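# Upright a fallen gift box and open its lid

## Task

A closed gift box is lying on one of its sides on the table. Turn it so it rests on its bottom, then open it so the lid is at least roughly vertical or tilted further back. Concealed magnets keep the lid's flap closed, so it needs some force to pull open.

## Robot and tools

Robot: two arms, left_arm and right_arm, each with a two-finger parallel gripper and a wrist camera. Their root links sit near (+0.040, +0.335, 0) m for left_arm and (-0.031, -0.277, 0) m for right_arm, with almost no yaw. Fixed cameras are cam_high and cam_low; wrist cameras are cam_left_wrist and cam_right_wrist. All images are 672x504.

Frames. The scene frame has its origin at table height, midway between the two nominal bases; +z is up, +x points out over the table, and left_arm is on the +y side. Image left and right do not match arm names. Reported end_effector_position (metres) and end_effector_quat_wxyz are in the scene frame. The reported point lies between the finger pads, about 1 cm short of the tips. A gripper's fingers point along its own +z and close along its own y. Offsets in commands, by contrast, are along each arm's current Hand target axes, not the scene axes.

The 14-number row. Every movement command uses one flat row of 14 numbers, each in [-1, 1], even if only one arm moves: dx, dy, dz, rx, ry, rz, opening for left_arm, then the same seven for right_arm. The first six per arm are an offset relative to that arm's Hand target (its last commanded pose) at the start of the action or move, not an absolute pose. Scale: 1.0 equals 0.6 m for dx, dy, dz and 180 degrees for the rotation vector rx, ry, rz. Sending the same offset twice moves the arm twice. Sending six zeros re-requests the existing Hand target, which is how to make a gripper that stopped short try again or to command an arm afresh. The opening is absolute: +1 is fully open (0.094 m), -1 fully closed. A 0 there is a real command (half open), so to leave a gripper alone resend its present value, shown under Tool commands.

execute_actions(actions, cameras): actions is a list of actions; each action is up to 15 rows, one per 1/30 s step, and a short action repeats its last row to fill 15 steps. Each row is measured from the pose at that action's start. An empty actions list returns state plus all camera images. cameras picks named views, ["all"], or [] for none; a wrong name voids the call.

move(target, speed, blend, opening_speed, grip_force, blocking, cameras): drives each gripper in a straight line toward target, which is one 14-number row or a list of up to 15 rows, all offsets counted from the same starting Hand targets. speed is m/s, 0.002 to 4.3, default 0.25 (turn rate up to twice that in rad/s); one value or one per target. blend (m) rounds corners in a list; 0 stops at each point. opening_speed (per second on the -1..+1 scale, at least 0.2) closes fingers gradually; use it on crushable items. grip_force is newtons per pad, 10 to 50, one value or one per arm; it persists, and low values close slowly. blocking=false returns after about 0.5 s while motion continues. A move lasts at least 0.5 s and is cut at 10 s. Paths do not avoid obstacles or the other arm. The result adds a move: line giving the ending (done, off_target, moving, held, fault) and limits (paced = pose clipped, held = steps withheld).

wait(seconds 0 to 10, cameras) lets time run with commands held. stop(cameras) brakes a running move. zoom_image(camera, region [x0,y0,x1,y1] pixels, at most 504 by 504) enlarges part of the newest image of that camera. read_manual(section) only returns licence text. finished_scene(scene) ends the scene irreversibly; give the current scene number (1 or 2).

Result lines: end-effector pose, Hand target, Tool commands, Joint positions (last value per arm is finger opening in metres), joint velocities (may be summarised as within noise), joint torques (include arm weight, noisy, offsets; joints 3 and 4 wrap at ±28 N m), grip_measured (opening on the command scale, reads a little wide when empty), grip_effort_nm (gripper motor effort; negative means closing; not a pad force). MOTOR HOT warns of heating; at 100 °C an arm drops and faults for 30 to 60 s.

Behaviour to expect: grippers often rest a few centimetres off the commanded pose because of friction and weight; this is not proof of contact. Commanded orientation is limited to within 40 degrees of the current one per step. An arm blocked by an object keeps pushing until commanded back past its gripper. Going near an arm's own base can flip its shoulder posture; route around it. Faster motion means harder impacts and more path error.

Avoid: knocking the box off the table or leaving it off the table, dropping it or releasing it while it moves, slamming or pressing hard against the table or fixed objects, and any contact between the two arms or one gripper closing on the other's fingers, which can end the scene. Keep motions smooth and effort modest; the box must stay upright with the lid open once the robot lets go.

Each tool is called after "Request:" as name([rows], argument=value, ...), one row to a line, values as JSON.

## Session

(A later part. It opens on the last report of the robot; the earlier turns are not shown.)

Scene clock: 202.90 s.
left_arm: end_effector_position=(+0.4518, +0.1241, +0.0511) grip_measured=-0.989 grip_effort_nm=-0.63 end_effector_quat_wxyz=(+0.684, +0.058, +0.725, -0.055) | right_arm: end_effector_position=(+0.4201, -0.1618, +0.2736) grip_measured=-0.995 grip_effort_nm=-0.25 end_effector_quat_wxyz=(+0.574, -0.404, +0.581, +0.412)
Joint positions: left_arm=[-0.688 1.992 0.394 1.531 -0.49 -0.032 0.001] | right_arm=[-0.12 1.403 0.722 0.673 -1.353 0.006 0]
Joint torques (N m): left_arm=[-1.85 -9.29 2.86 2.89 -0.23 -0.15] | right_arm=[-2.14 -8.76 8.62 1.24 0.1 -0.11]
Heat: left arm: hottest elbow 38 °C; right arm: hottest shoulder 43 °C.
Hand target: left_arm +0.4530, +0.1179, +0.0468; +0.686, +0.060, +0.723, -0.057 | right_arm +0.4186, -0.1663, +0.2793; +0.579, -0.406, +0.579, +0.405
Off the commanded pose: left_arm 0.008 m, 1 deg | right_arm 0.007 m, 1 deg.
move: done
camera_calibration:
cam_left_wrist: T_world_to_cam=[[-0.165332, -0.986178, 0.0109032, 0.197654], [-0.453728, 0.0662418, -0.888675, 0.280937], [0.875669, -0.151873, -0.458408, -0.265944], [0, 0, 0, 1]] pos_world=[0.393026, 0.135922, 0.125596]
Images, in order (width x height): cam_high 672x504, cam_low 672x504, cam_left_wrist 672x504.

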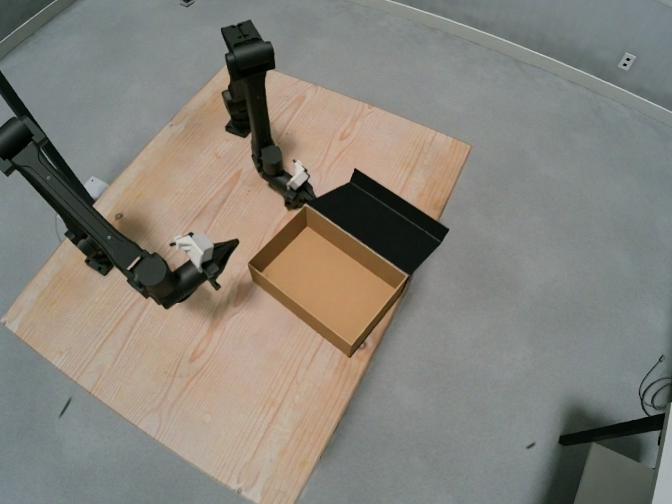

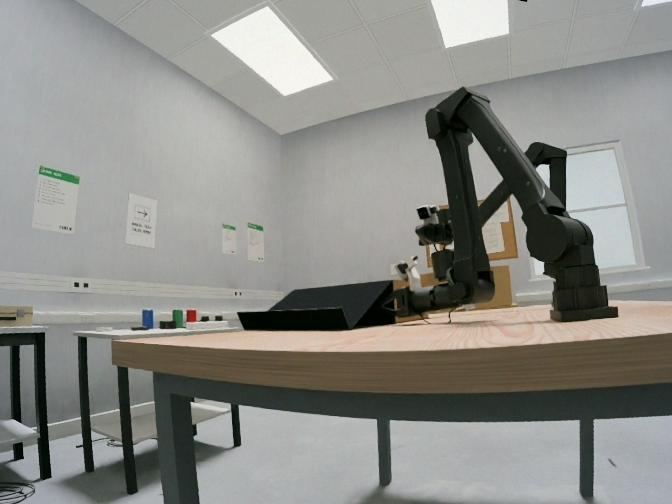

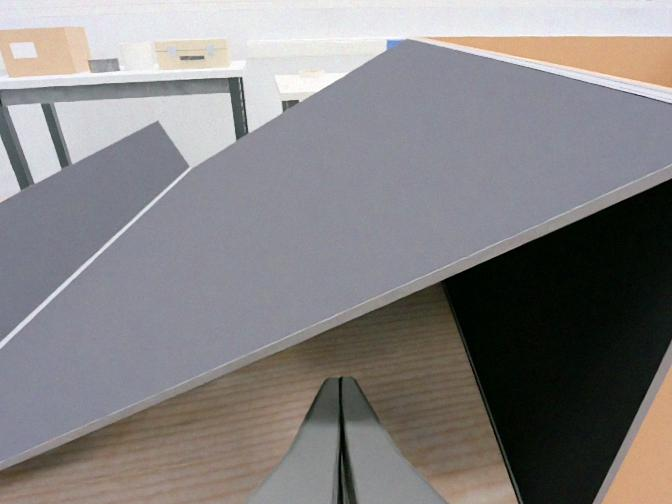

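Request:
move(target=[0,0,-0.2,0,0,0,-1, 0,0,0,0,0,0,-1], speed=0.2, cameras=["cam_high","cam_low","cam_left_wrist"])

Scene clock: 204.80 s.
left_arm: end_effector_position=(+0.3375, +0.1400, +0.0470) grip_measured=-0.989 grip_effort_nm=-0.62 end_effector_quat_wxyz=(+0.652, +0.062, +0.755, -0.034) | right_arm: end_effector_position=(+0.4201, -0.1618, +0.2736) grip_measured=-0.995 grip_effort_nm=-0.25 end_effector_quat_wxyz=(+0.574, -0.404, +0.581, +0.412)
Joint positions: left_arm=[-0.97 1.921 0.154 1.557 -0.787 -0.12 0.001] | right_arm=[-0.12 1.403 0.722 0.673 -1.353 0.006 0]
Joint torques (N m): left_arm=[-2.2 -9.58 -0.14 2.84 -0.31 -0.3] | right_arm=[-2.08 -8.76 8.61 1.25 0.1 -0.11]
Heat: left arm: hottest elbow 38 °C; right arm: hottest shoulder 43 °C.
Hand target: left_arm +0.3348, +0.1379, +0.0531; +0.686, +0.060, +0.723, -0.057 | right_arm +0.4186, -0.1663, +0.2793; +0.579, -0.406, +0.579, +0.405
Off the commanded pose: left_arm 0.007 m, 6 deg | right_arm 0.007 m, 1 deg.
joint sent to its limit (left arm) — joint 4 (wrist pitch), upper limit. The joint targets are off in orientation, not in position.
move: off_target (left_arm)
camera_calibration:
cam_left_wrist: T_world_to_cam=[[-0.143911, -0.989428, -0.017924, 0.189017], [-0.527744, 0.0920564, -0.8444, 0.243755], [0.837124, -0.112059, -0.535413, -0.154258], [0, 0, 0, 1]] pos_world=[0.284975, 0.147294, 0.126623]
Images, in order (width x height): cam_high 672x504, cam_low 672x504, cam_left_wrist 672x504.

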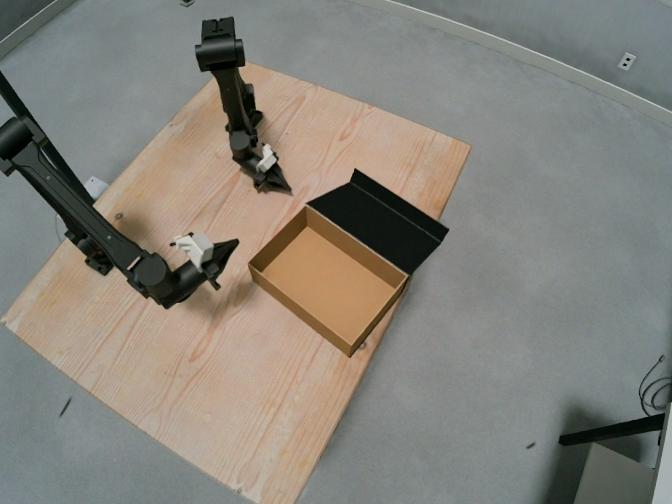

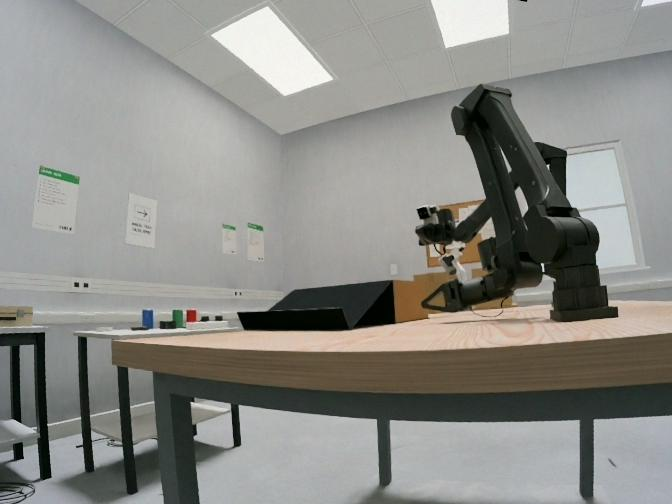

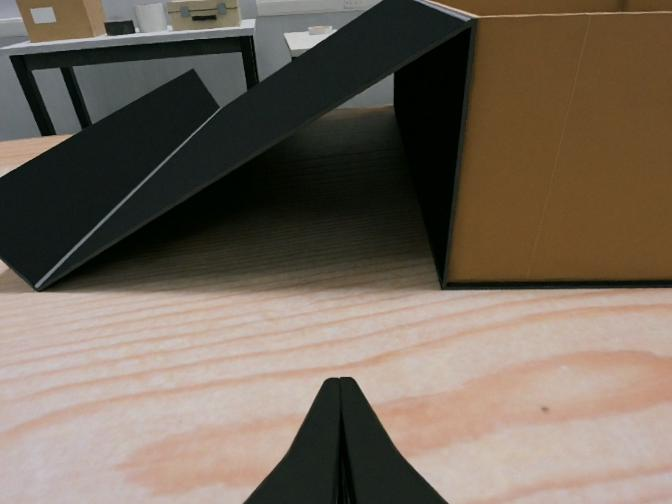

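Request:
finished_scene(scene=1)

The scene is finished: the task was done.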